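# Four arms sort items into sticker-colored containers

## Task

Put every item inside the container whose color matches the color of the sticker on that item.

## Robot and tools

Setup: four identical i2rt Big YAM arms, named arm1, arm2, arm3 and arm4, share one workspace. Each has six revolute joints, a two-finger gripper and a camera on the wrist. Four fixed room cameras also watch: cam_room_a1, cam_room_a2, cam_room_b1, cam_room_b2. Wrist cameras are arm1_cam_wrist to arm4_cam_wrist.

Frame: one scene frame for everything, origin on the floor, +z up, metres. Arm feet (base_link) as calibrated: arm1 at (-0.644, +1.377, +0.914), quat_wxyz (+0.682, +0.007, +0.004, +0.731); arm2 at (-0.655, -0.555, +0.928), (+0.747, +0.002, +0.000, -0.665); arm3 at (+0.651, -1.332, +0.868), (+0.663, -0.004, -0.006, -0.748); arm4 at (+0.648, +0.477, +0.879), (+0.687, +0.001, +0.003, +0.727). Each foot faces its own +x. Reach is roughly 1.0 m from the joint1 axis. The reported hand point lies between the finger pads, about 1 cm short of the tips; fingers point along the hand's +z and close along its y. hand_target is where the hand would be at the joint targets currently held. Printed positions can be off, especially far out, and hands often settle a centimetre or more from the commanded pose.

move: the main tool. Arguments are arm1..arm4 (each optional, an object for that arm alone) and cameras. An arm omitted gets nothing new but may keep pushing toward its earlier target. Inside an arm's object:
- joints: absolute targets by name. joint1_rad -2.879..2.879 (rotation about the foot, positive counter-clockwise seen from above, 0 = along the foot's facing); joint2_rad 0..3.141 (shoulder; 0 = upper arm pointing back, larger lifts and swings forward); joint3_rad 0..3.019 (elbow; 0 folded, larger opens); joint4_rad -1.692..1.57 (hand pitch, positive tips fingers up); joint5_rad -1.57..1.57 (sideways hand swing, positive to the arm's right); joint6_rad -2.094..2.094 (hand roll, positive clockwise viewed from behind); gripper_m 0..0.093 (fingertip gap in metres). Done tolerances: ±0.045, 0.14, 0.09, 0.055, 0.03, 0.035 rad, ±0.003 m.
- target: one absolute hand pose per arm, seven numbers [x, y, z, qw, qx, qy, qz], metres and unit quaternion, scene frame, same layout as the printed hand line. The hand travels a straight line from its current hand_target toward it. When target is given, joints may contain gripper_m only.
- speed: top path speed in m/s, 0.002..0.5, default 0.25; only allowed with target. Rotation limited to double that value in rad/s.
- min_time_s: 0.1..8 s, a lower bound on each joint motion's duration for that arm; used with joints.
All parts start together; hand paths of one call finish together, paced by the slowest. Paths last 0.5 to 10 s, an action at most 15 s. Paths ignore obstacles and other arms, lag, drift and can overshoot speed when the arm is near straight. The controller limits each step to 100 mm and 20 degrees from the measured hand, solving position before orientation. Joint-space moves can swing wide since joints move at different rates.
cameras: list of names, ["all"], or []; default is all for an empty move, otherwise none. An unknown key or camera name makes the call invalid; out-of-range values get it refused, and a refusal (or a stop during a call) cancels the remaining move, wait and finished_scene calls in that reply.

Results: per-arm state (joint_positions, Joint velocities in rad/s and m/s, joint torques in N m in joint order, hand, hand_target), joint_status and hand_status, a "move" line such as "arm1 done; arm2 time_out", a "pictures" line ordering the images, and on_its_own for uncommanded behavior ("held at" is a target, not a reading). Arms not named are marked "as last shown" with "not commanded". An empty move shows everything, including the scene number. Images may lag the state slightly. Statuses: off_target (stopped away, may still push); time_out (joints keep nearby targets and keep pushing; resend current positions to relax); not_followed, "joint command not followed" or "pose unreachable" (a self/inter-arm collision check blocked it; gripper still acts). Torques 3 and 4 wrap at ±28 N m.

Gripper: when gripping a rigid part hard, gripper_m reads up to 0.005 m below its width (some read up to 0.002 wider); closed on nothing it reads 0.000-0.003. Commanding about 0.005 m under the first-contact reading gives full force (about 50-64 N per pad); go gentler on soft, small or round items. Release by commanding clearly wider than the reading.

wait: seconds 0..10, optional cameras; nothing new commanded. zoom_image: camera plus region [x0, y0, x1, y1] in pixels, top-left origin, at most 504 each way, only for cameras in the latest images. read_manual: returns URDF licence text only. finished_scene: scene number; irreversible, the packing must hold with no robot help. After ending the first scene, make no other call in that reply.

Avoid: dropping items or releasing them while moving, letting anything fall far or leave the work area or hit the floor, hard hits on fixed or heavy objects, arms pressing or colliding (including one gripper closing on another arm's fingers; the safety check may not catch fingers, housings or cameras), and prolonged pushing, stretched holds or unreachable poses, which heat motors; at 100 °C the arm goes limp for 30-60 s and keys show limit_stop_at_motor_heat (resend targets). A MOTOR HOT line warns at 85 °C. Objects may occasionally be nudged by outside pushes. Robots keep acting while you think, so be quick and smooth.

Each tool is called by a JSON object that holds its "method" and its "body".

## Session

{"method": "move", "body": {}}

{"method": "zoom_image", "body": {"camera": "cam_room_b1", "region": [180, 310, 340, 410]}}

{"method": "zoom_image", "body": {"camera": "cam_room_b2", "region": [260, 290, 420, 400]}}

Scene clock: 0.00 s.
Joint torques (N m): no reading
Motor temperatures (°C): arm1=[20 23 27 23 21 21 21] | arm2=[23 24 26 22 22 20 23] | arm3=[24 23 24 23 24 23 23] | arm4=[22 21 24 22 24 21 24]
Heat: arm1: hottest joint3_rad 27 °C; arm2: hottest joint3_rad 26 °C; arm3: hottest joint1_rad 24 °C; arm4: hottest joint3_rad 24 °C.
Joint velocities: within noise
arm1.joint_positions: joint1_rad=+0.263 joint2_rad=+0.618 joint3_rad=+1.332 joint4_rad=-1.526 joint5_rad=+0.156 joint6_rad=+0.460 gripper_m=+0.09396
arm1.joint_status: not commanded
arm1.hand: x=-0.6788 y=+1.5838 z=+1.3925 quat_wxyz=(-0.203, +0.587, -0.716, -0.320) (m; scene frame)
arm1.hand_target: x=-0.6782 y=+1.5828 z=+1.4055 quat_wxyz=(-0.208, +0.582, -0.712, -0.334) (m; scene frame)
arm1.hand_status: not commanded
arm2.joint_positions: joint1_rad=+0.198 joint2_rad=+0.629 joint3_rad=+1.395 joint4_rad=-1.573 joint5_rad=-0.167 joint6_rad=+0.724 gripper_m=+0.09396
arm2.joint_status: not commanded
arm2.hand: x=-0.5668 y=-0.7391 z=+1.4233 quat_wxyz=(-0.378, -0.757, -0.533, +0.021) (m; scene frame)
arm2.hand_target: x=-0.5674 y=-0.7376 z=+1.4323 quat_wxyz=(-0.388, -0.753, -0.531, +0.025) (m; scene frame)
arm2.hand_status: not commanded
arm3.joint_positions: joint1_rad=-0.202 joint2_rad=+0.637 joint3_rad=+1.395 joint4_rad=-1.253 joint5_rad=-0.141 joint6_rad=+0.009 gripper_m=+0.09396
arm3.joint_status: not commanded
arm3.hand: x=+0.5932 y=-1.5705 z=+1.4269 quat_wxyz=(-0.354, -0.674, -0.524, +0.381) (m; scene frame)
arm3.hand_target: x=+0.5940 y=-1.5678 z=+1.4382 quat_wxyz=(-0.361, -0.668, -0.521, +0.391) (m; scene frame)
arm3.hand_status: not commanded
arm4.joint_positions: joint1_rad=+0.128 joint2_rad=+0.641 joint3_rad=+1.438 joint4_rad=-1.415 joint5_rad=-0.180 joint6_rad=-0.624 gripper_m=+0.09396
arm4.joint_status: not commanded
arm4.hand: x=+0.5789 y=+0.6954 z=+1.4214 quat_wxyz=(-0.341, +0.837, -0.292, -0.314) (m; scene frame)
arm4.hand_target: x=+0.5794 y=+0.6929 z=+1.4323 quat_wxyz=(-0.351, +0.831, -0.289, -0.319) (m; scene frame)
arm4.hand_status: not commanded
pictures: arm1_cam_wrist, arm2_cam_wrist, arm3_cam_wrist, arm4_cam_wrist, cam_room_a1, cam_room_a2, cam_room_b1, cam_room_b2
Images, in order (width x height): arm1_cam_wrist 672x504, arm2_cam_wrist 672x504, arm3_cam_wrist 672x504, arm4_cam_wrist 672x504, cam_room_a1 672x504, cam_room_a2 672x504, cam_room_b1 672x504, cam_room_b2 672x504.

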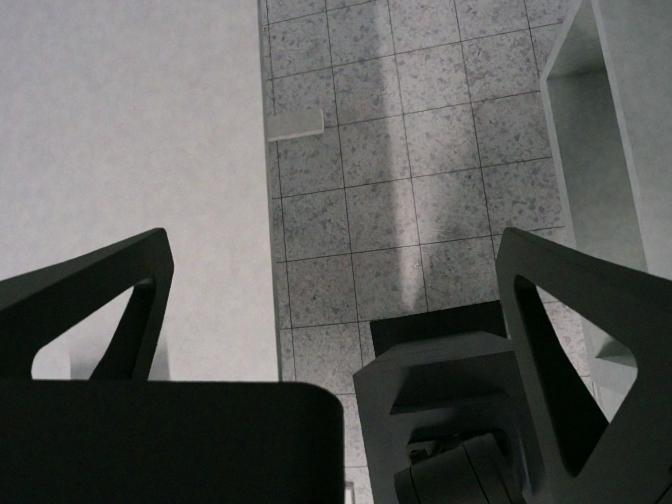

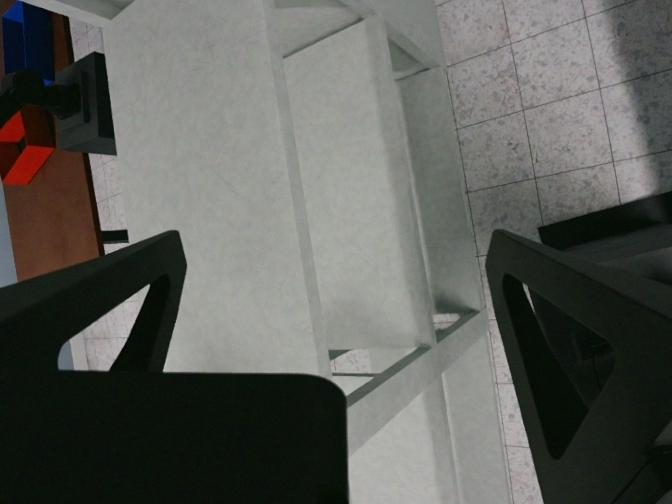

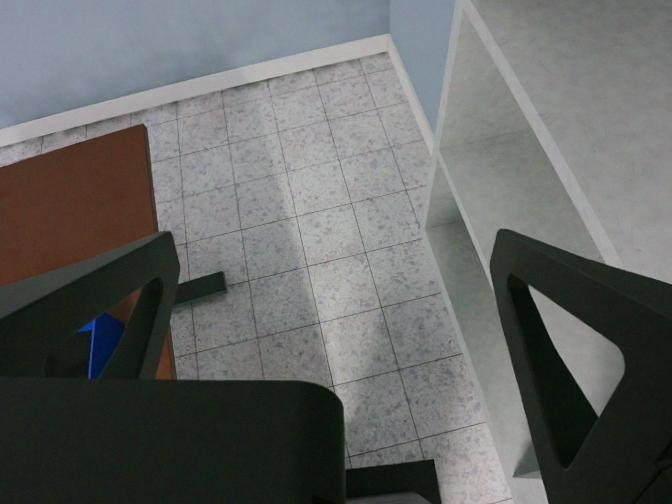

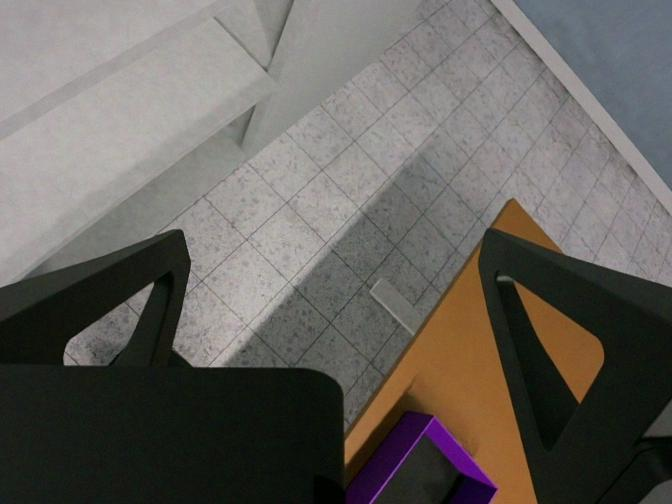

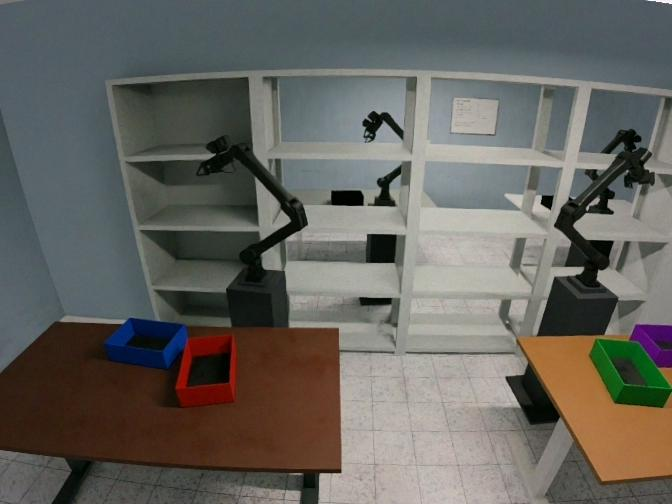

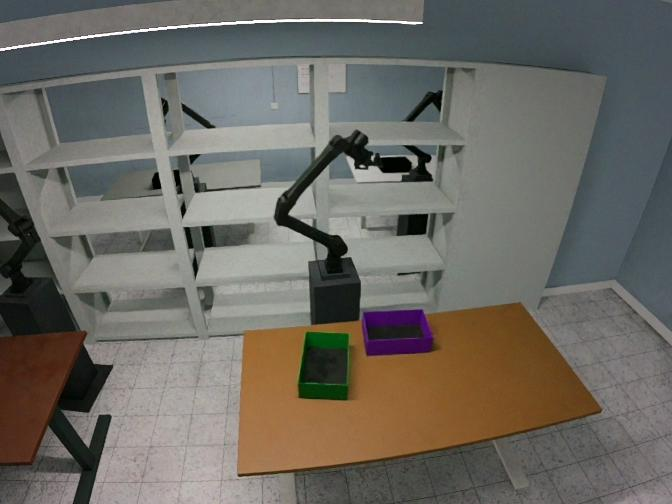

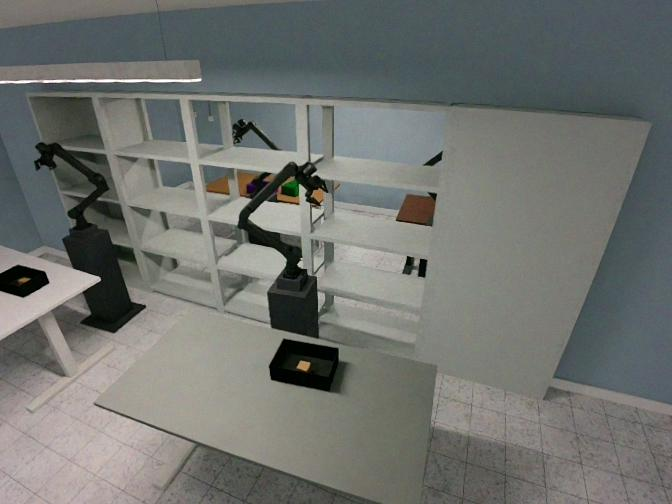

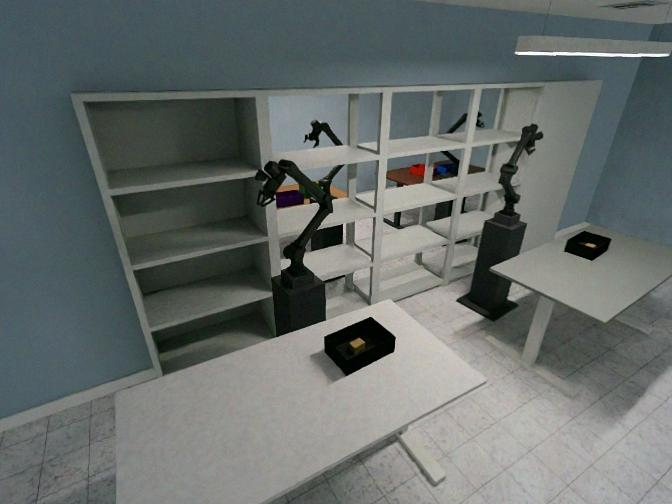

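Scaled by 3.150.

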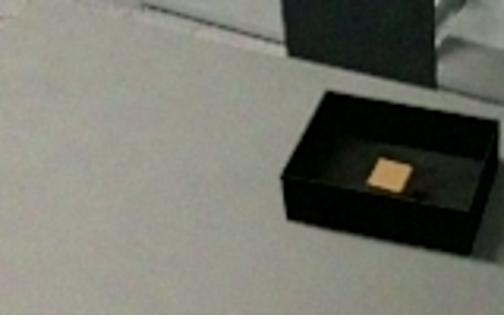

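Scaled by 3.150.

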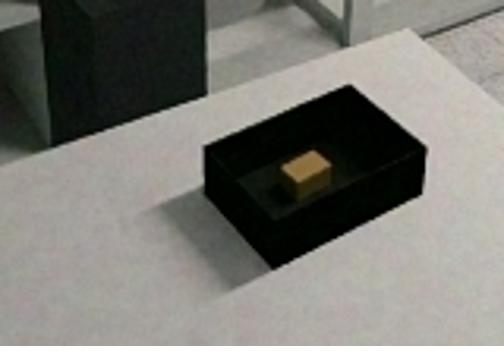

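{"method": "move", "body": {"arm1": {"joints":{"joint1_rad":1.73,"joint2_rad":1.3,"joint3_rad":1.2,"joint4_rad":-1.0,"joint5_rad":0,"joint6_rad":0},"min_time_s":2.5}, "arm2": {"joints":{"joint1_rad":-1.18,"joint2_rad":1.35,"joint3_rad":1.25,"joint4_rad":-1.0,"joint5_rad":0,"joint6_rad":0},"min_time_s":2.5}, "arm3": {"joints":{"joint1_rad":1.55,"joint2_rad":0.9,"joint3_rad":1.1,"joint4_rad":-1.2,"joint5_rad":0,"joint6_rad":0},"min_time_s":2.5}, "arm4": {"joints":{"joint1_rad":-1.5,"joint2_rad":0.9,"joint3_rad":1.1,"joint4_rad":-1.2,"joint5_rad":0,"joint6_rad":0},"min_time_s":2.5}, "cameras": ["arm1_cam_wrist","arm2_cam_wrist","arm3_cam_wrist","arm4_cam_wrist"]}}

Scene clock: 13.37 s.
Joint torques (N m): arm1=[-2.49 -7.53 11.79 1.78 0.03 -0.08] | arm2=[1.49 -11.87 10.74 2.4 0.04 -0.1] | arm3=[1.79 -4.13 9.26 1.74 0.13 -0.12] | arm4=[1.14 -4.01 9.18 1.5 0.18 0.19]
Motor temperatures (°C): arm1=[20 23 29 23 21 21 21] | arm2=[23 24 27 22 22 20 23] | arm3=[24 23 24 23 24 23 23] | arm4=[22 21 26 22 24 21 24]
Heat: arm1: hottest joint3_rad 29 °C; arm2: hottest joint3_rad 27 °C; arm3: hottest joint1_rad 24 °C; arm4: hottest joint3_rad 26 °C.
move: arm1 done; arm2 done; arm3 done; arm4 done
Joint velocities: within noise
arm1.joint_positions: joint1_rad=+1.736 joint2_rad=+1.299 joint3_rad=+1.194 joint4_rad=-1.016 joint5_rad=+0.000 joint6_rad=+0.008 gripper_m=+0.09398
arm1.joint_status: all done
arm1.hand: x=-1.1003 y=+1.2675 z=+1.1711 quat_wxyz=(+0.025, +0.967, +0.110, -0.229) (m; scene frame)
arm1.hand_target: x=-1.1059 y=+1.2689 z=+1.1755 quat_wxyz=(+0.025, +0.964, +0.111, -0.239) (m; scene frame)
arm1.hand_status: not commanded
arm2.joint_positions: joint1_rad=-1.189 joint2_rad=+1.339 joint3_rad=+1.259 joint4_rad=-1.018 joint5_rad=-0.001 joint6_rad=+0.015 gripper_m=+0.09396
arm2.joint_status: all done
arm2.hand: x=-1.0901 y=-0.7926 z=+1.1902 quat_wxyz=(-0.059, -0.944, -0.233, +0.226) (m; scene frame)
arm2.hand_target: x=-1.0908 y=-0.7977 z=+1.1823 quat_wxyz=(-0.057, -0.942, -0.245, +0.225) (m; scene frame)
arm2.hand_status: not commanded
arm3.joint_positions: joint1_rad=+1.543 joint2_rad=+0.895 joint3_rad=+1.104 joint4_rad=-1.215 joint5_rad=-0.003 joint6_rad=+0.007 gripper_m=+0.09397
arm3.joint_status: all done
arm3.hand: x=+0.9911 y=-1.3781 z=+1.2066 quat_wxyz=(-0.279, -0.073, -0.957, +0.025) (m; scene frame)
arm3.hand_target: x=+0.9950 y=-1.3766 z=+1.2050 quat_wxyz=(-0.282, -0.066, -0.957, +0.026) (m; scene frame)
arm3.hand_status: not commanded
arm4.joint_positions: joint1_rad=-1.501 joint2_rad=+0.892 joint3_rad=+1.097 joint4_rad=-1.217 joint5_rad=-0.002 joint6_rad=-0.014 gripper_m=+0.09397
arm4.joint_status: all done
arm4.hand: x=+0.9891 y=+0.5216 z=+1.2130 quat_wxyz=(-0.273, +0.068, -0.959, -0.015) (m; scene frame)
arm4.hand_target: x=+0.9947 y=+0.5222 z=+1.2138 quat_wxyz=(-0.279, +0.062, -0.958, -0.016) (m; scene frame)
arm4.hand_status: not commanded
pictures: arm1_cam_wrist, arm2_cam_wrist, arm3_cam_wrist, arm4_cam_wrist
Images, in order (width x height): arm1_cam_wrist 672x504, arm2_cam_wrist 672x504, arm3_cam_wrist 672x504, arm4_cam_wrist 672x504.

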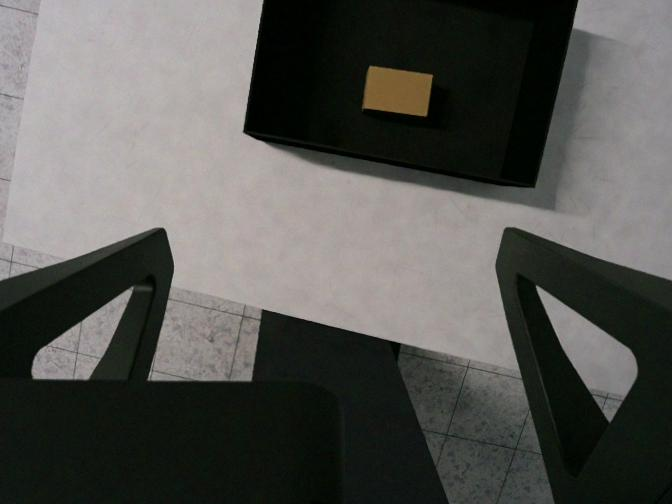

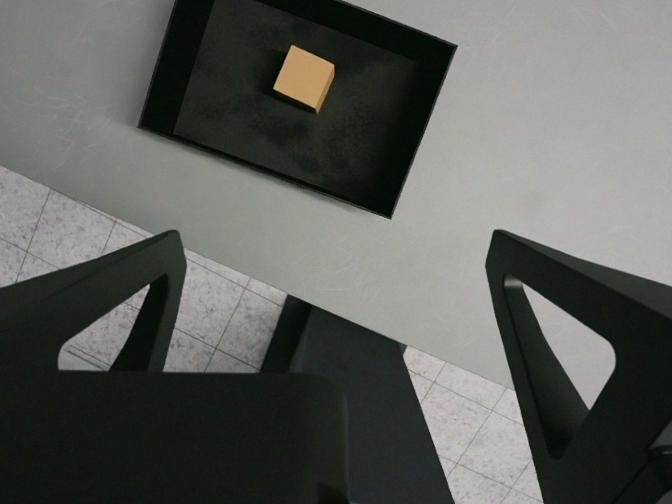

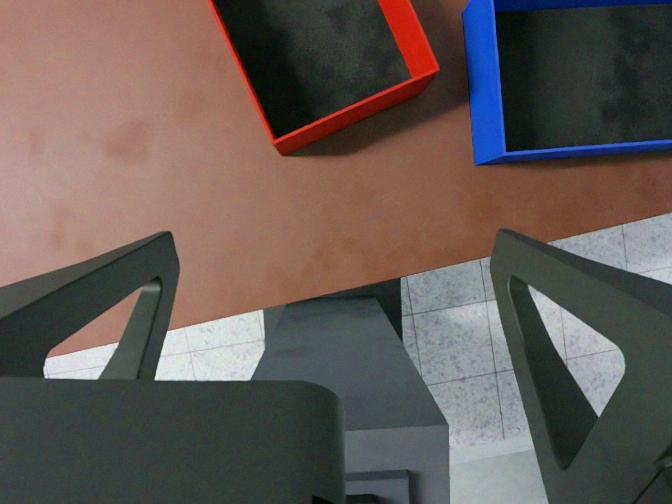

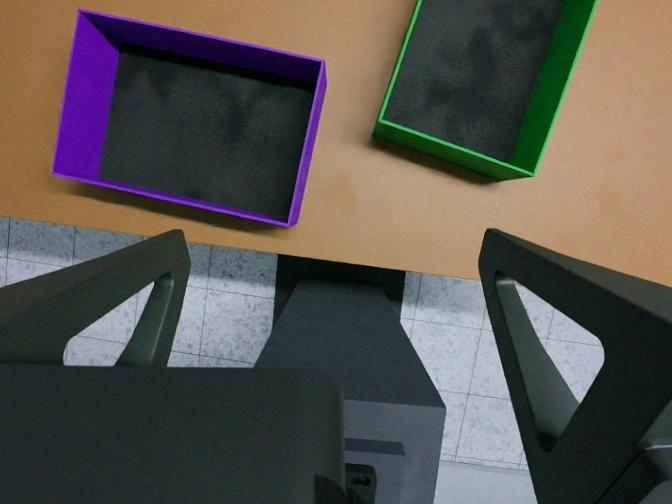

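{"method": "zoom_image", "body": {"camera": "arm1_cam_wrist", "region": [340, 50, 460, 140]}}

{"method": "zoom_image", "body": {"camera": "arm2_cam_wrist", "region": [250, 30, 370, 120]}}

Scaled by 4.200.

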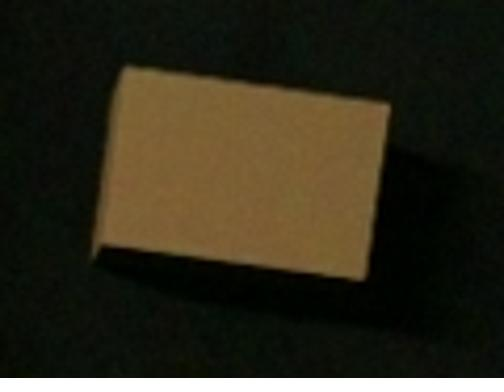

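Scaled by 4.200.

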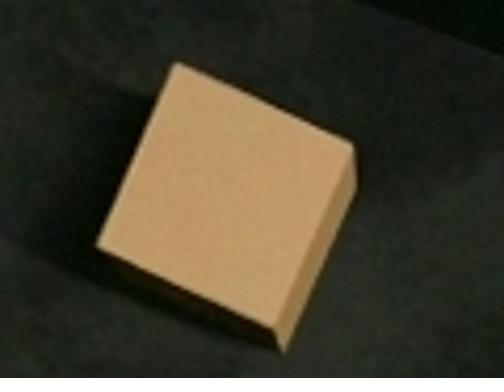

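{"method": "move", "body": {"arm1": {"target":[-1.194,1.317,0.84,0.0135,0.9646,0.0505,-0.2584],"speed":0.3}, "arm2": {"target":[-1.16,-0.883,0.84,-0.0045,-0.9657,-0.0169,0.2587],"speed":0.3}, "cameras": ["arm1_cam_wrist","arm2_cam_wrist"]}}

Scene clock: 59.67 s.
Joint torques (N m): arm1=[-2.37 -12.86 8.55 1.77 0.03 0.01] | arm2=[1.14 -19.31 10.19 2.09 0.47 0.23] | arm3=[1.55 -4.25 9.26 1.73 0.13 -0.12] | arm4=[0.91 -4.37 9.25 1.59 0.15 0.17]
Motor temperatures (°C): arm1=[20 24 32 23 21 21 21] | arm2=[23 24 31 22 22 20 23] | arm3=[24 23 27 23 24 23 23] | arm4=[22 21 29 22 24 21 24]
Heat: arm1: hottest joint3_rad 32 °C; arm2: hottest joint3_rad 31 °C; arm3: hottest joint3_rad 27 °C; arm4: hottest joint3_rad 29 °C.
move: arm1 off_target; arm2 off_target
Joint velocities: within noise
arm1.joint_positions: joint1_rad=+1.620 joint2_rad=+1.964 joint3_rad=+0.924 joint4_rad=-0.075 joint5_rad=+0.000 joint6_rad=+0.007 gripper_m=+0.09398
arm1.joint_status: not commanded
arm1.hand: x=-1.1737 y=+1.3151 z=+0.8242 quat_wxyz=(+0.013, +0.971, +0.055, -0.233) (m; scene frame)
arm1.hand_target: x=-1.1935 y=+1.3171 z=+0.8406 quat_wxyz=(+0.013, +0.965, +0.051, -0.259) (m; scene frame)
arm1.hand_status: off_target (0.026 m and 3.0 deg from the pose sent, 0.348 m and 7.7 deg at the start)
arm2.joint_positions: joint1_rad=-1.032 joint2_rad=+2.058 joint3_rad=+1.121 joint4_rad=-0.241 joint5_rad=+0.292 joint6_rad=+0.545 gripper_m=+0.09396
arm2.joint_status: not commanded
arm2.hand: x=-1.1435 y=-0.8673 z=+0.8295 quat_wxyz=(+0.010, -0.971, -0.026, +0.239) (m; scene frame)
arm2.hand_target: x=-1.1593 y=-0.8826 z=+0.8407 quat_wxyz=(-0.005, -0.966, -0.017, +0.259) (m; scene frame)
arm2.hand_status: off_target (0.025 m and 3.0 deg from the pose sent, 0.368 m and 26.0 deg at the start)
arm3, arm4: as last shown
arm4.hand_target: x=+0.9947 y=+0.5222 z=+1.2138 quat_wxyz=(-0.279, +0.061, -0.958, -0.016) (m; scene frame)
pictures: arm1_cam_wrist, arm2_cam_wrist
Images, in order (width x height): arm1_cam_wrist 672x504, arm2_cam_wrist 672x504.

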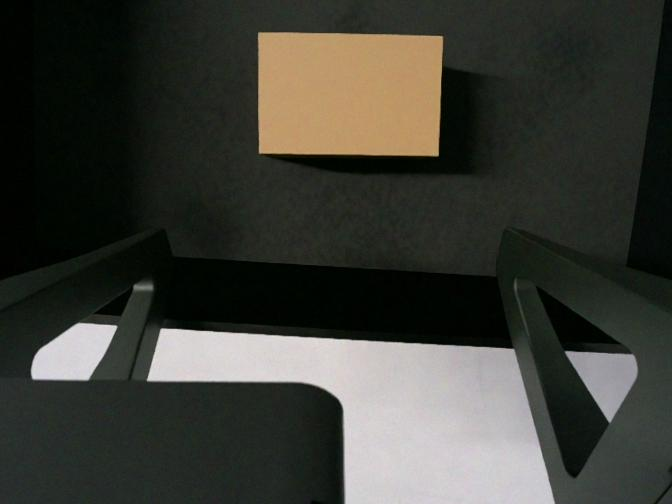

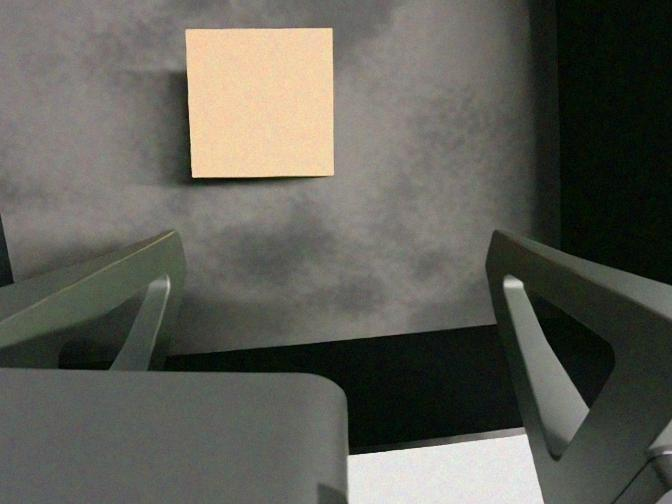

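{"method": "move", "body": {"arm1": {"target":[-1.226,1.319,0.80,0.0135,0.9646,0.0505,-0.2584],"speed":0.15}, "arm2": {"target":[-1.188,-0.912,0.80,-0.0045,-0.9657,-0.0169,0.2587],"speed":0.15}, "cameras": ["arm1_cam_wrist","arm2_cam_wrist"]}}

Scene clock: 71.17 s.
Joint torques (N m): arm1=[-2.55 -13.8 9.31 1.88 0 -0.05] | arm2=[1.49 -19.19 10.61 1.99 0.45 0.22] | arm3=[1.73 -4.25 9.26 1.8 0.13 -0.11] | arm4=[0.79 -4.6 9.28 1.46 0.17 0.17]
Motor temperatures (°C): arm1=[20 24 32 23 21 21 21] | arm2=[23 25 31 22 22 20 23] | arm3=[24 23 27 23 24 23 23] | arm4=[22 21 29 22 24 21 24]
Heat: arm1: hottest joint3_rad 32 °C; arm2: hottest joint3_rad 31 °C; arm3: hottest joint3_rad 27 °C; arm4: hottest joint3_rad 29 °C.
move: arm1 off_target; arm2 off_target
Joint velocities: within noise
arm1.joint_positions: joint1_rad=+1.611 joint2_rad=+2.086 joint3_rad=+1.014 joint4_rad=-0.032 joint5_rad=-0.005 joint6_rad=+0.006 gripper_m=+0.09398
arm1.joint_status: not commanded
arm1.hand: x=-1.2042 y=+1.3159 z=+0.7923 quat_wxyz=(+0.014, +0.970, +0.051, -0.238) (m; scene frame)
arm1.hand_target: x=-1.2253 y=+1.3192 z=+0.8008 quat_wxyz=(+0.013, +0.965, +0.050, -0.259) (m; scene frame)
arm1.hand_status: off_target (0.023 m and 2.4 deg from the pose sent, 0.058 m and 3.1 deg at the start)
arm2.joint_positions: joint1_rad=-1.025 joint2_rad=+2.186 joint3_rad=+1.261 joint4_rad=-0.233 joint5_rad=+0.296 joint6_rad=+0.555 gripper_m=+0.09396
arm2.joint_status: not commanded
arm2.hand: x=-1.1768 y=-0.8972 z=+0.8011 quat_wxyz=(+0.004, -0.969, -0.022, +0.248) (m; scene frame)
arm2.hand_target: x=-1.1872 y=-0.9117 z=+0.8005 quat_wxyz=(-0.005, -0.966, -0.017, +0.259) (m; scene frame)
arm2.hand_status: off_target (0.019 m and 1.8 deg from the pose sent, 0.070 m and 3.0 deg at the start)
arm3, arm4: as last shown
pictures: arm1_cam_wrist, arm2_cam_wrist
Images, in order (width x height): arm1_cam_wrist 672x504, arm2_cam_wrist 672x504.

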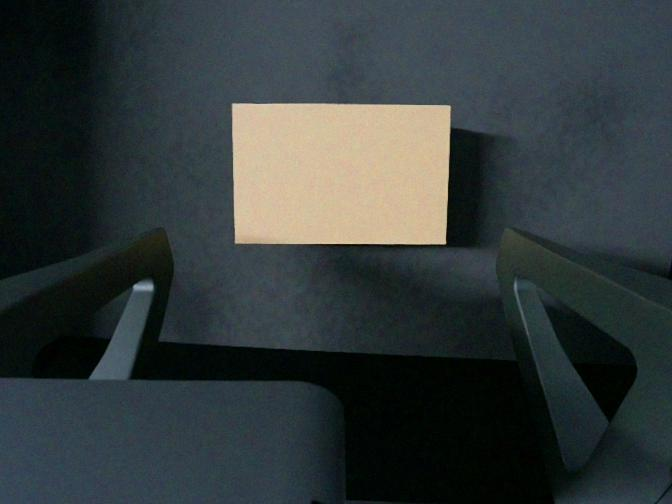

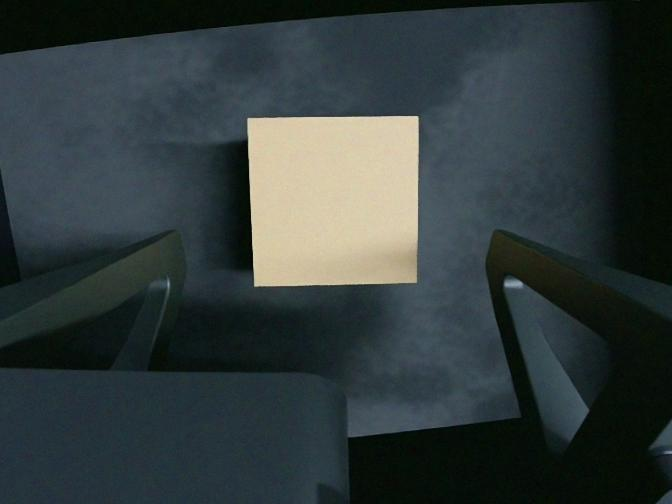

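{"method": "move", "body": {"arm1": {"target":[-1.2465,1.319,0.757,0.0135,0.9646,0.0505,-0.2584],"speed":0.12}, "arm2": {"target":[-1.201,-0.9125,0.752,-0.0045,-0.9657,-0.0169,0.2587],"speed":0.12}, "cameras": ["arm1_cam_wrist","arm2_cam_wrist"]}}

Scene clock: 79.03 s.
Joint torques (N m): arm1=[-2.61 -13.68 8.73 1.81 0.02 -0.09] | arm2=[0.44 -20.01 10.03 2.26 0.22 0.1] | arm3=[1.73 -4.13 9.26 1.76 0.13 -0.12] | arm4=[0.5 -4.13 9.24 1.44 0.14 0.16]
Motor temperatures (°C): arm1=[20 24 32 23 21 21 21] | arm2=[23 25 31 22 22 20 23] | arm3=[24 23 27 23 24 23 23] | arm4=[22 22 30 22 24 21 24]
Heat: arm1: hottest joint3_rad 32 °C; arm2: hottest joint3_rad 31 °C; arm3: hottest joint3_rad 27 °C; arm4: hottest joint3_rad 30 °C.
move: arm1 off_target; arm2 off_target
Joint velocities: within noise
arm1.joint_positions: joint1_rad=+1.609 joint2_rad=+2.211 joint3_rad=+1.098 joint4_rad=+0.014 joint5_rad=-0.008 joint6_rad=+0.002 gripper_m=+0.09398
arm1.joint_status: not commanded
arm1.hand: x=-1.2271 y=+1.3145 z=+0.7531 quat_wxyz=(+0.015, +0.969, +0.052, -0.241) (m; scene frame)
arm1.hand_target: x=-1.2459 y=+1.3191 z=+0.7577 quat_wxyz=(+0.013, +0.965, +0.051, -0.259) (m; scene frame)
arm1.hand_status: off_target (0.020 m and 2.1 deg from the pose sent, 0.055 m and 2.4 deg at the start)
arm2.joint_positions: joint1_rad=-1.025 joint2_rad=+2.304 joint3_rad=+1.320 joint4_rad=-0.177 joint5_rad=+0.296 joint6_rad=+0.555 gripper_m=+0.09396
arm2.joint_status: not commanded
arm2.hand: x=-1.1854 y=-0.9039 z=+0.7540 quat_wxyz=(+0.005, -0.969, -0.023, +0.247) (m; scene frame)
arm2.hand_target: x=-1.2004 y=-0.9122 z=+0.7527 quat_wxyz=(-0.005, -0.966, -0.017, +0.259) (m; scene frame)
arm2.hand_status: off_target (0.018 m and 1.9 deg from the pose sent, 0.057 m and 1.7 deg at the start)
arm3, arm4: as last shown
pictures: arm1_cam_wrist, arm2_cam_wrist
Images, in order (width x height): arm1_cam_wrist 672x504, arm2_cam_wrist 672x504.

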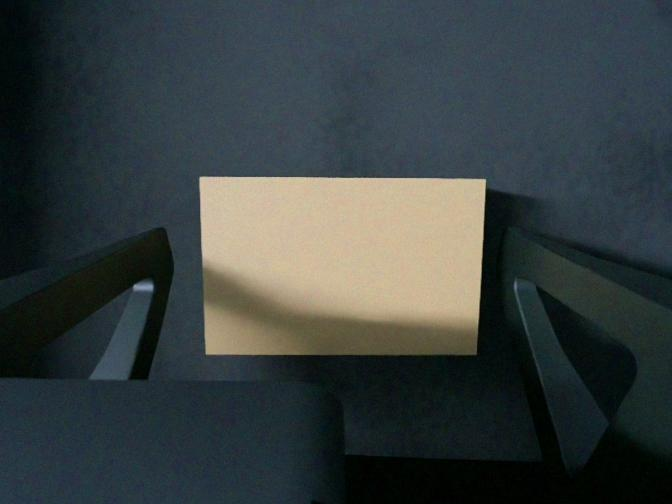

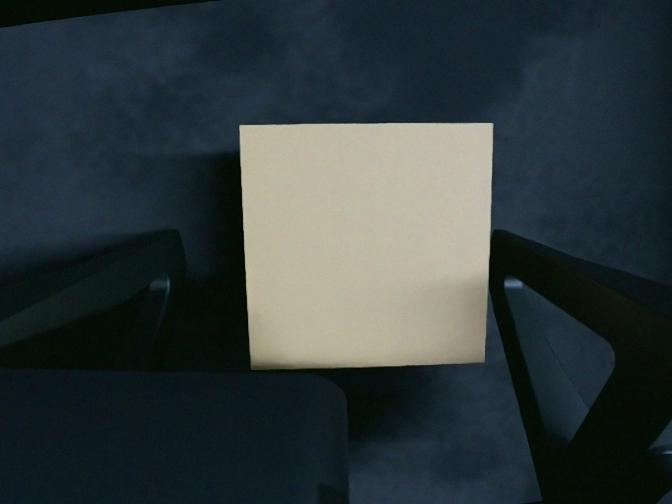

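{"method": "move", "body": {"arm1": {"joints":{"gripper_m":0.057}}, "arm2": {"joints":{"gripper_m":0.043}}, "cameras": ["arm1_cam_wrist","arm2_cam_wrist"]}}

Scene clock: 84.23 s.
Joint torques (N m): arm1=[-2.49 -13.92 8.57 1.83 0.01 -0.07] | arm2=[0.32 -19.96 10 2.15 0.27 0.09] | arm3=[1.79 -4.42 9.25 1.77 0.14 -0.11] | arm4=[0.67 -4.31 9.24 1.48 0.14 0.17]
Motor temperatures (°C): arm1=[20 24 32 23 21 21 21] | arm2=[23 25 31 22 22 20 23] | arm3=[24 23 28 23 24 23 23] | arm4=[22 22 30 22 24 21 24]
Heat: arm1: hottest joint3_rad 32 °C; arm2: hottest joint3_rad 31 °C; arm3: hottest joint3_rad 28 °C; arm4: hottest joint3_rad 30 °C.
move: arm1 off_target; arm2 off_target
Joint velocities: within noise
arm1.joint_positions: joint1_rad=+1.609 joint2_rad=+2.211 joint3_rad=+1.098 joint4_rad=+0.014 joint5_rad=-0.007 joint6_rad=+0.002 gripper_m=+0.06886
arm1.joint_status: gripper_m off_target (ended at +0.06889, target +0.05700)
arm1.hand: x=-1.2271 y=+1.3146 z=+0.7531 quat_wxyz=(+0.015, +0.969, +0.052, -0.241) (m; scene frame)
arm1.hand_target: x=-1.2459 y=+1.3191 z=+0.7577 quat_wxyz=(+0.013, +0.965, +0.050, -0.259) (m; scene frame)
arm1.hand_status: not commanded
arm2.joint_positions: joint1_rad=-1.025 joint2_rad=+2.304 joint3_rad=+1.321 joint4_rad=-0.176 joint5_rad=+0.296 joint6_rad=+0.555 gripper_m=+0.05329
arm2.joint_status: gripper_m off_target (ended at +0.05331, target +0.04300)
arm2.hand: x=-1.1858 y=-0.9040 z=+0.7541 quat_wxyz=(+0.004, -0.969, -0.022, +0.247) (m; scene frame)
arm2.hand_target: x=-1.2005 y=-0.9120 z=+0.7527 quat_wxyz=(-0.004, -0.966, -0.017, +0.259) (m; scene frame)
arm2.hand_status: not commanded
arm3, arm4: as last shown
pictures: arm1_cam_wrist, arm2_cam_wrist
Images, in order (width x height): arm1_cam_wrist 672x504, arm2_cam_wrist 672x504.

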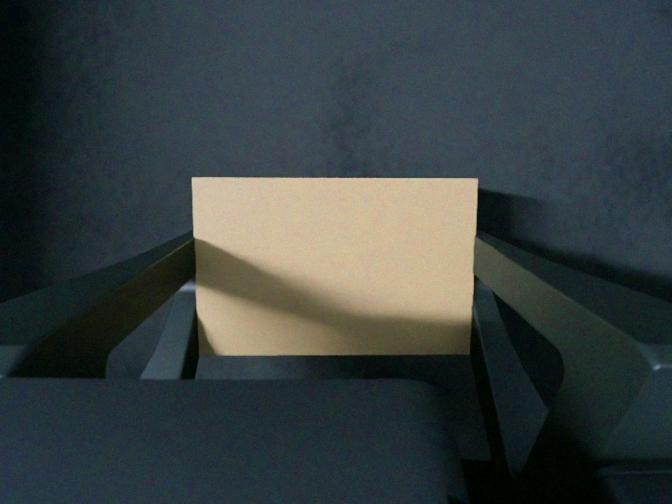

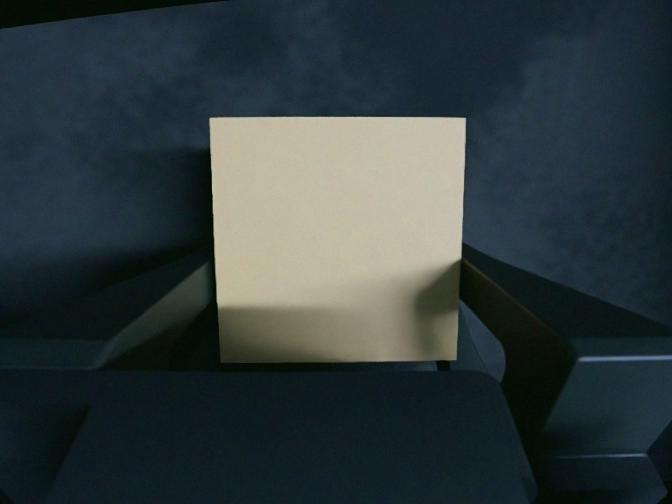

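{"method": "move", "body": {"arm1": {"target":[-1.20,1.316,1.0,0.0135,0.9646,0.0505,-0.2584],"speed":0.3}, "arm2": {"target":[-1.17,-0.904,1.0,-0.0045,-0.9657,-0.0169,0.2587],"speed":0.3}, "cameras": []}}

{"method": "move", "body": {"arm1": {"joints":{"joint4_rad":1.0},"min_time_s":1.2}, "arm2": {"joints":{"joint4_rad":1.0},"min_time_s":1.2}, "cameras": ["cam_room_b1","cam_room_b2","arm1_cam_wrist","arm2_cam_wrist"]}}

Scene clock: 90.20 s.
Joint torques (N m): arm1=[-1.79 -11.99 11.9 0.96 0.11 0.07] | arm2=[1.38 -19.14 11.9 1.06 0.47 0.21] | arm3=[1.61 -4.25 9.32 1.77 0.13 -0.12] | arm4=[0.62 -3.9 9.24 1.5 0.14 0.16]
Motor temperatures (°C): arm1=[20 24 32 23 21 21 21] | arm2=[23 26 31 22 22 20 23] | arm3=[24 23 28 23 24 23 23] | arm4=[22 22 30 22 24 21 24]
Heat: arm1: hottest joint3_rad 32 °C; arm2: hottest joint3_rad 31 °C; arm3: hottest joint3_rad 28 °C; arm4: hottest joint3_rad 30 °C.
move: arm1 off_target; arm2 off_target
Joint velocities: within noise
arm1.joint_positions: joint1_rad=+1.609 joint2_rad=+1.653 joint3_rad=+1.049 joint4_rad=-0.478 joint5_rad=-0.003 joint6_rad=+0.002 gripper_m=+0.06886
arm1.joint_status: not commanded
arm1.hand: x=-1.1908 y=+1.3181 z=+0.9886 quat_wxyz=(+0.013, +0.967, +0.052, -0.249) (m; scene frame)
arm1.hand_target: x=-1.1998 y=+1.3159 z=+1.0001 quat_wxyz=(+0.014, +0.965, +0.051, -0.259) (m; scene frame)
arm1.hand_status: off_target (0.015 m and 1.1 deg from the pose sent, 0.248 m and 2.1 deg at the start)
arm2.joint_positions: joint1_rad=-1.017 joint2_rad=+1.830 joint3_rad=+1.295 joint4_rad=-0.611 joint5_rad=+0.300 joint6_rad=+0.563 gripper_m=+0.05329
arm2.joint_status: not commanded
arm2.hand: x=-1.1668 y=-0.8956 z=+0.9916 quat_wxyz=(+0.000, -0.967, -0.021, +0.254) (m; scene frame)
arm2.hand_target: x=-1.1698 y=-0.9040 z=+1.0001 quat_wxyz=(-0.005, -0.966, -0.017, +0.259) (m; scene frame)
arm2.hand_status: off_target (0.012 m and 0.9 deg from the pose sent, 0.247 m and 1.8 deg at the start)
arm3, arm4: as last shown
pictures: none
No camera images: "cameras" was empty.

Scene clock: 91.97 s.
Joint torques (N m): arm1=[-1.61 -12.22 12.33 2.43 0.07 0.06] | arm2=[1.44 -19.9 12.45 3.17 0.01 0.15] | arm3=[1.73 -4.31 9.25 1.77 0.12 -0.12] | arm4=[0.79 -4.13 9.22 1.48 0.14 0.18]
Motor temperatures (°C): arm1=[20 24 32 23 21 21 21] | arm2=[23 26 31 22 22 20 23] | arm3=[24 23 28 23 24 23 23] | arm4=[22 22 30 22 24 21 24]
Heat: arm1: hottest joint3_rad 32 °C; arm2: hottest joint3_rad 31 °C; arm3: hottest joint3_rad 28 °C; arm4: hottest joint3_rad 30 °C.
move: arm1 done; arm2 done
Joint velocities: within noise
arm1.joint_positions: joint1_rad=+1.609 joint2_rad=+1.653 joint3_rad=+1.049 joint4_rad=+0.978 joint5_rad=-0.003 joint6_rad=+0.002 gripper_m=+0.06886
arm1.joint_status: all done
arm1.hand: x=-1.3001 y=+1.3051 z=+1.2997 quat_wxyz=(+0.045, +0.556, +0.032, -0.829) (m; scene frame)
arm1.hand_target: x=-1.2998 y=+1.3035 z=+1.3200 quat_wxyz=(+0.048, +0.536, +0.030, -0.842) (m; scene frame)
arm1.hand_status: not commanded
arm2.joint_positions: joint1_rad=-1.017 joint2_rad=+1.830 joint3_rad=+1.295 joint4_rad=+0.976 joint5_rad=+0.300 joint6_rad=+0.563 gripper_m=+0.05330
arm2.joint_status: all done
arm2.hand: x=-1.2604 y=-0.9700 z=+1.3125 quat_wxyz=(-0.417, -0.537, +0.097, +0.727) (m; scene frame)
arm2.hand_target: x=-1.2568 y=-0.9746 z=+1.3297 quat_wxyz=(-0.434, -0.517, +0.103, +0.731) (m; scene frame)
arm2.hand_status: not commanded
arm3, arm4: as last shown
pictures: arm1_cam_wrist, arm2_cam_wrist, cam_room_b1, cam_room_b2
Images, in order (width x height): arm1_cam_wrist 672x504, arm2_cam_wrist 672x504, cam_room_b1 672x504, cam_room_b2 672x504.

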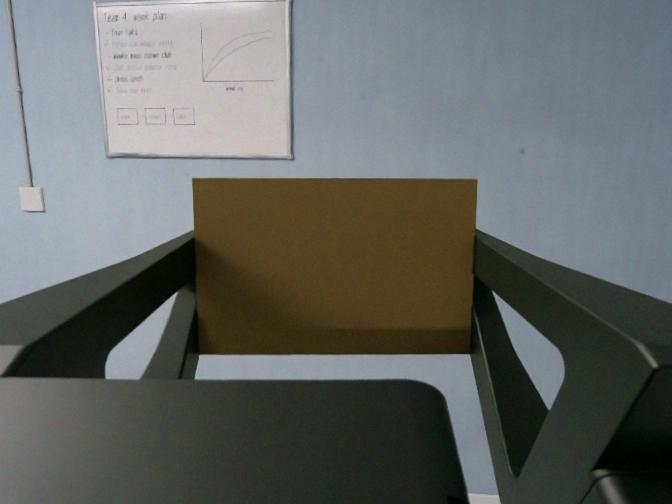

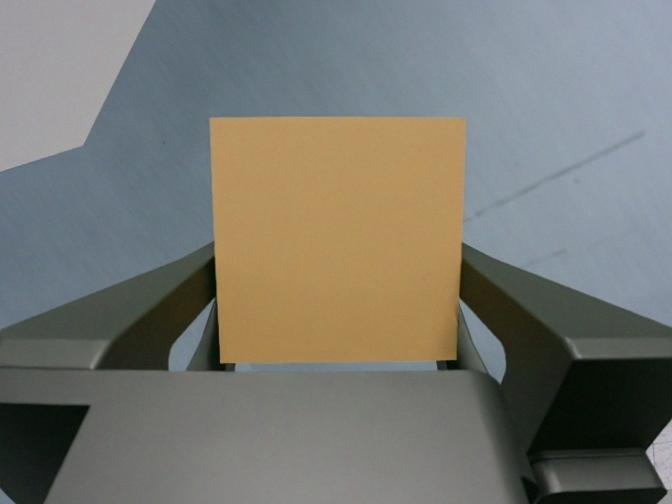

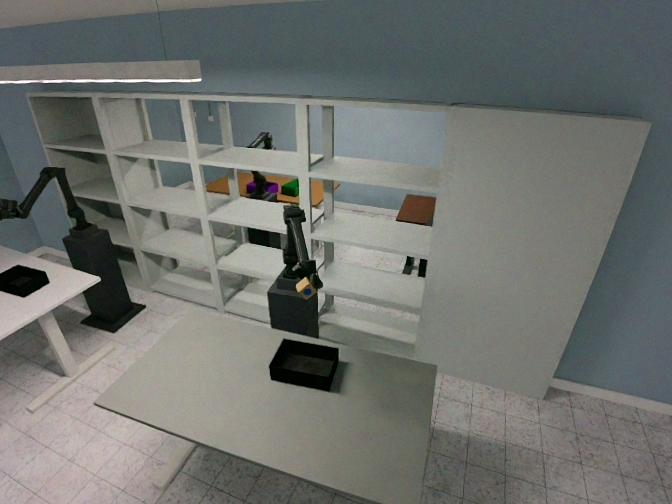

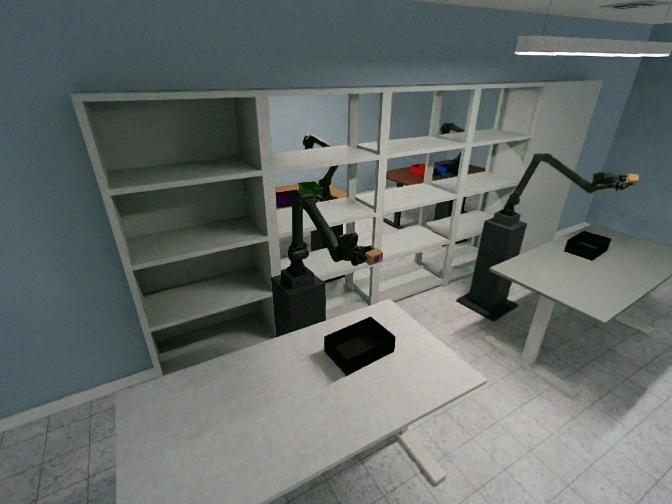

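{"method": "zoom_image", "body": {"camera": "cam_room_b1", "region": [270, 260, 340, 310]}}

{"method": "zoom_image", "body": {"camera": "cam_room_b2", "region": [340, 230, 410, 280]}}

Scaled by 7.200.

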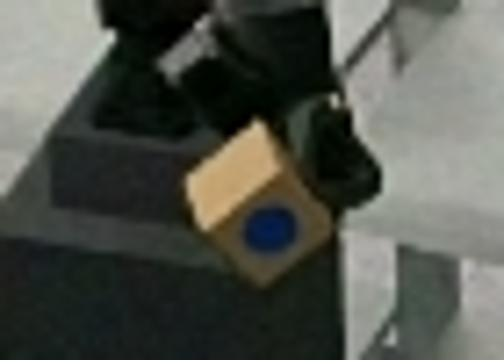

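Scaled by 7.200.

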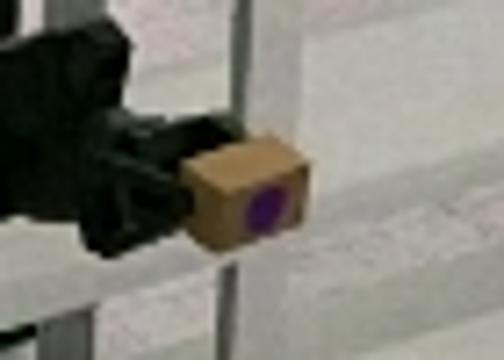

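{"method": "move", "body": {"arm1": {"joints":{"joint2_rad":0.6,"joint3_rad":0.8,"joint4_rad":-0.9,"joint5_rad":0,"joint6_rad":0},"min_time_s":1.8}, "arm2": {"joints":{"joint2_rad":0.6,"joint3_rad":0.8,"joint4_rad":-0.9,"joint5_rad":0,"joint6_rad":0},"min_time_s":1.8}, "cameras": []}}

{"method": "move", "body": {"arm1": {"joints":{"joint1_rad":-2.25},"min_time_s":4}, "arm2": {"joints":{"joint1_rad":0.919},"min_time_s":3}, "cameras": ["arm1_cam_wrist","arm2_cam_wrist"]}}

Scene clock: 105.73 s.
Joint torques (N m): arm1=[-1.79 1.79 11.93 1.36 0.08 0] | arm2=[1.49 -2.02 11.07 1.88 -0.18 -0.07] | arm3=[1.9 -4.25 9.28 1.76 0.12 -0.11] | arm4=[0.5 -4.31 9.21 1.51 0.15 0.16]
Motor temperatures (°C): arm1=[20 25 33 23 21 21 22] | arm2=[23 26 31 22 22 20 24] | arm3=[24 23 28 23 24 23 23] | arm4=[22 22 31 22 24 21 24]
Heat: arm1: hottest joint3_rad 33 °C; arm2: hottest joint3_rad 31 °C; arm3: hottest joint3_rad 28 °C; arm4: hottest joint3_rad 31 °C.
move: arm1 done; arm2 done
Joint velocities: within noise
arm1.joint_positions: joint1_rad=+1.609 joint2_rad=+0.597 joint3_rad=+0.797 joint4_rad=-0.893 joint5_rad=-0.002 joint6_rad=+0.002 gripper_m=+0.06886
arm1.joint_status: all done
arm1.hand: x=-0.9489 y=+1.3433 z=+1.2360 quat_wxyz=(+0.022, +0.900, +0.049, -0.432) (m; scene frame)
arm1.hand_target: x=-0.9486 y=+1.3428 z=+1.2352 quat_wxyz=(+0.022, +0.902, +0.050, -0.428) (m; scene frame)
arm1.hand_status: not commanded
arm2.joint_positions: joint1_rad=-1.017 joint2_rad=+0.599 joint3_rad=+0.810 joint4_rad=-0.889 joint5_rad=+0.003 joint6_rad=+0.015 gripper_m=+0.05330
arm2.joint_status: all done
arm2.hand: x=-0.9022 y=-0.7508 z=+1.2515 quat_wxyz=(-0.143, -0.855, -0.291, +0.406) (m; scene frame)
arm2.hand_target: x=-0.8983 y=-0.7519 z=+1.2435 quat_wxyz=(-0.140, -0.855, -0.303, +0.396) (m; scene frame)
arm2.hand_status: not commanded
arm3, arm4: as last shown
pictures: none
No camera images: "cameras" was empty.

Scene clock: 110.07 s.
Joint torques (N m): arm1=[-1.96 1.26 11.97 1.2 -0.01 0.01] | arm2=[0.91 -1.9 11.07 1.84 -0.07 -0.07] | arm3=[1.79 -4.31 9.29 1.76 0.13 -0.12] | arm4=[0.79 -4.66 9.21 1.43 0.16 0.18]
Motor temperatures (°C): arm1=[20 25 33 23 21 21 22] | arm2=[23 26 32 22 22 20 24] | arm3=[24 23 28 23 24 23 23] | arm4=[22 22 31 22 24 21 24]
Heat: arm1: hottest joint3_rad 33 °C; arm2: hottest joint3_rad 32 °C; arm3: hottest joint3_rad 28 °C; arm4: hottest joint3_rad 31 °C.
move: arm1 done; arm2 done
Joint velocities: within noise
arm1.joint_positions: joint1_rad=-2.245 joint2_rad=+0.597 joint3_rad=+0.797 joint4_rad=-0.893 joint5_rad=+0.000 joint6_rad=+0.002 gripper_m=+0.06888
arm1.joint_status: all done
arm1.hand: x=-0.3825 y=+1.1986 z=+1.2268 quat_wxyz=(-0.399, -0.270, -0.867, +0.127) (m; scene frame)
arm1.hand_target: x=-0.3837 y=+1.1974 z=+1.2260 quat_wxyz=(-0.395, -0.272, -0.868, +0.128) (m; scene frame)
arm1.hand_status: not commanded
arm2.joint_positions: joint1_rad=+0.917 joint2_rad=+0.599 joint3_rad=+0.810 joint4_rad=-0.889 joint5_rad=+0.001 joint6_rad=+0.014 gripper_m=+0.05331
arm2.joint_status: all done
arm2.hand: x=-0.3862 y=-0.7175 z=+1.2525 quat_wxyz=(-0.417, -0.246, -0.868, +0.110) (m; scene frame)
arm2.hand_target: x=-0.3877 y=-0.7156 z=+1.2446 quat_wxyz=(-0.407, -0.240, -0.874, +0.110) (m; scene frame)
arm2.hand_status: not commanded
arm3.joint_positions: joint1_rad=+1.543 joint2_rad=+0.895 joint3_rad=+1.104 joint4_rad=-1.215 joint5_rad=-0.003 joint6_rad=+0.007 gripper_m=+0.09397
arm3.joint_status: not commanded
arm3.hand: x=+0.9911 y=-1.3781 z=+1.2066 quat_wxyz=(-0.279, -0.073, -0.957, +0.025) (m; scene frame)
arm3.hand_target: x=+0.9950 y=-1.3766 z=+1.2050 quat_wxyz=(-0.282, -0.066, -0.957, +0.026) (m; scene frame)
arm3.hand_status: not commanded
arm4.joint_positions: joint1_rad=-1.501 joint2_rad=+0.892 joint3_rad=+1.097 joint4_rad=-1.217 joint5_rad=-0.002 joint6_rad=-0.014 gripper_m=+0.09397
arm4.joint_status: not commanded
arm4.hand: x=+0.9891 y=+0.5216 z=+1.2130 quat_wxyz=(-0.273, +0.068, -0.959, -0.015) (m; scene frame)
arm4.hand_target: x=+0.9947 y=+0.5222 z=+1.2138 quat_wxyz=(-0.279, +0.061, -0.958, -0.016) (m; scene frame)
arm4.hand_status: not commanded
pictures: arm1_cam_wrist, arm2_cam_wrist
Images, in order (width x height): arm1_cam_wrist 672x504, arm2_cam_wrist 672x504.

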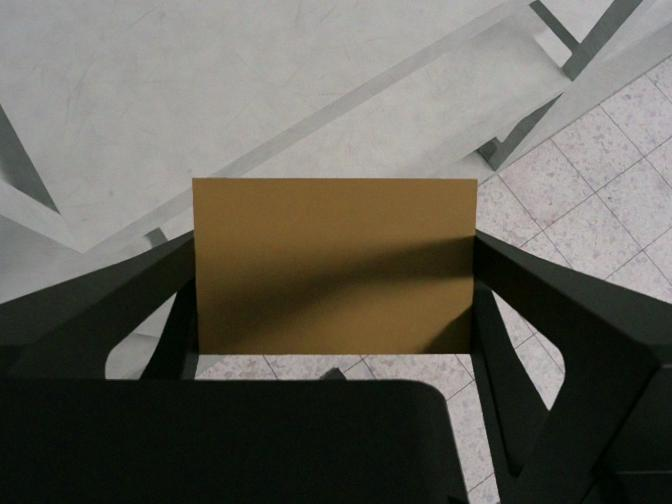

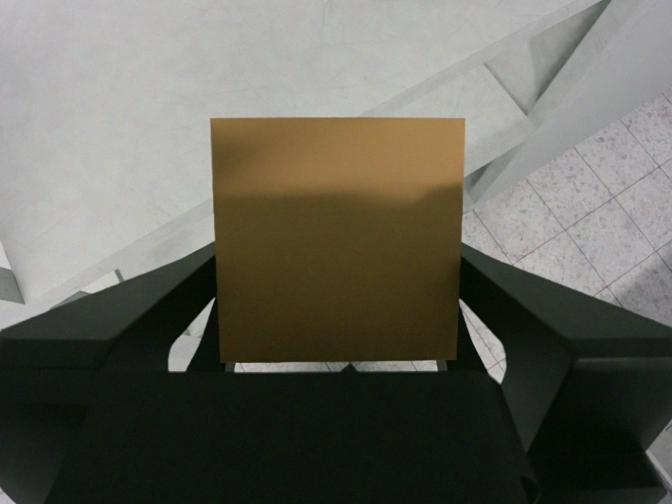

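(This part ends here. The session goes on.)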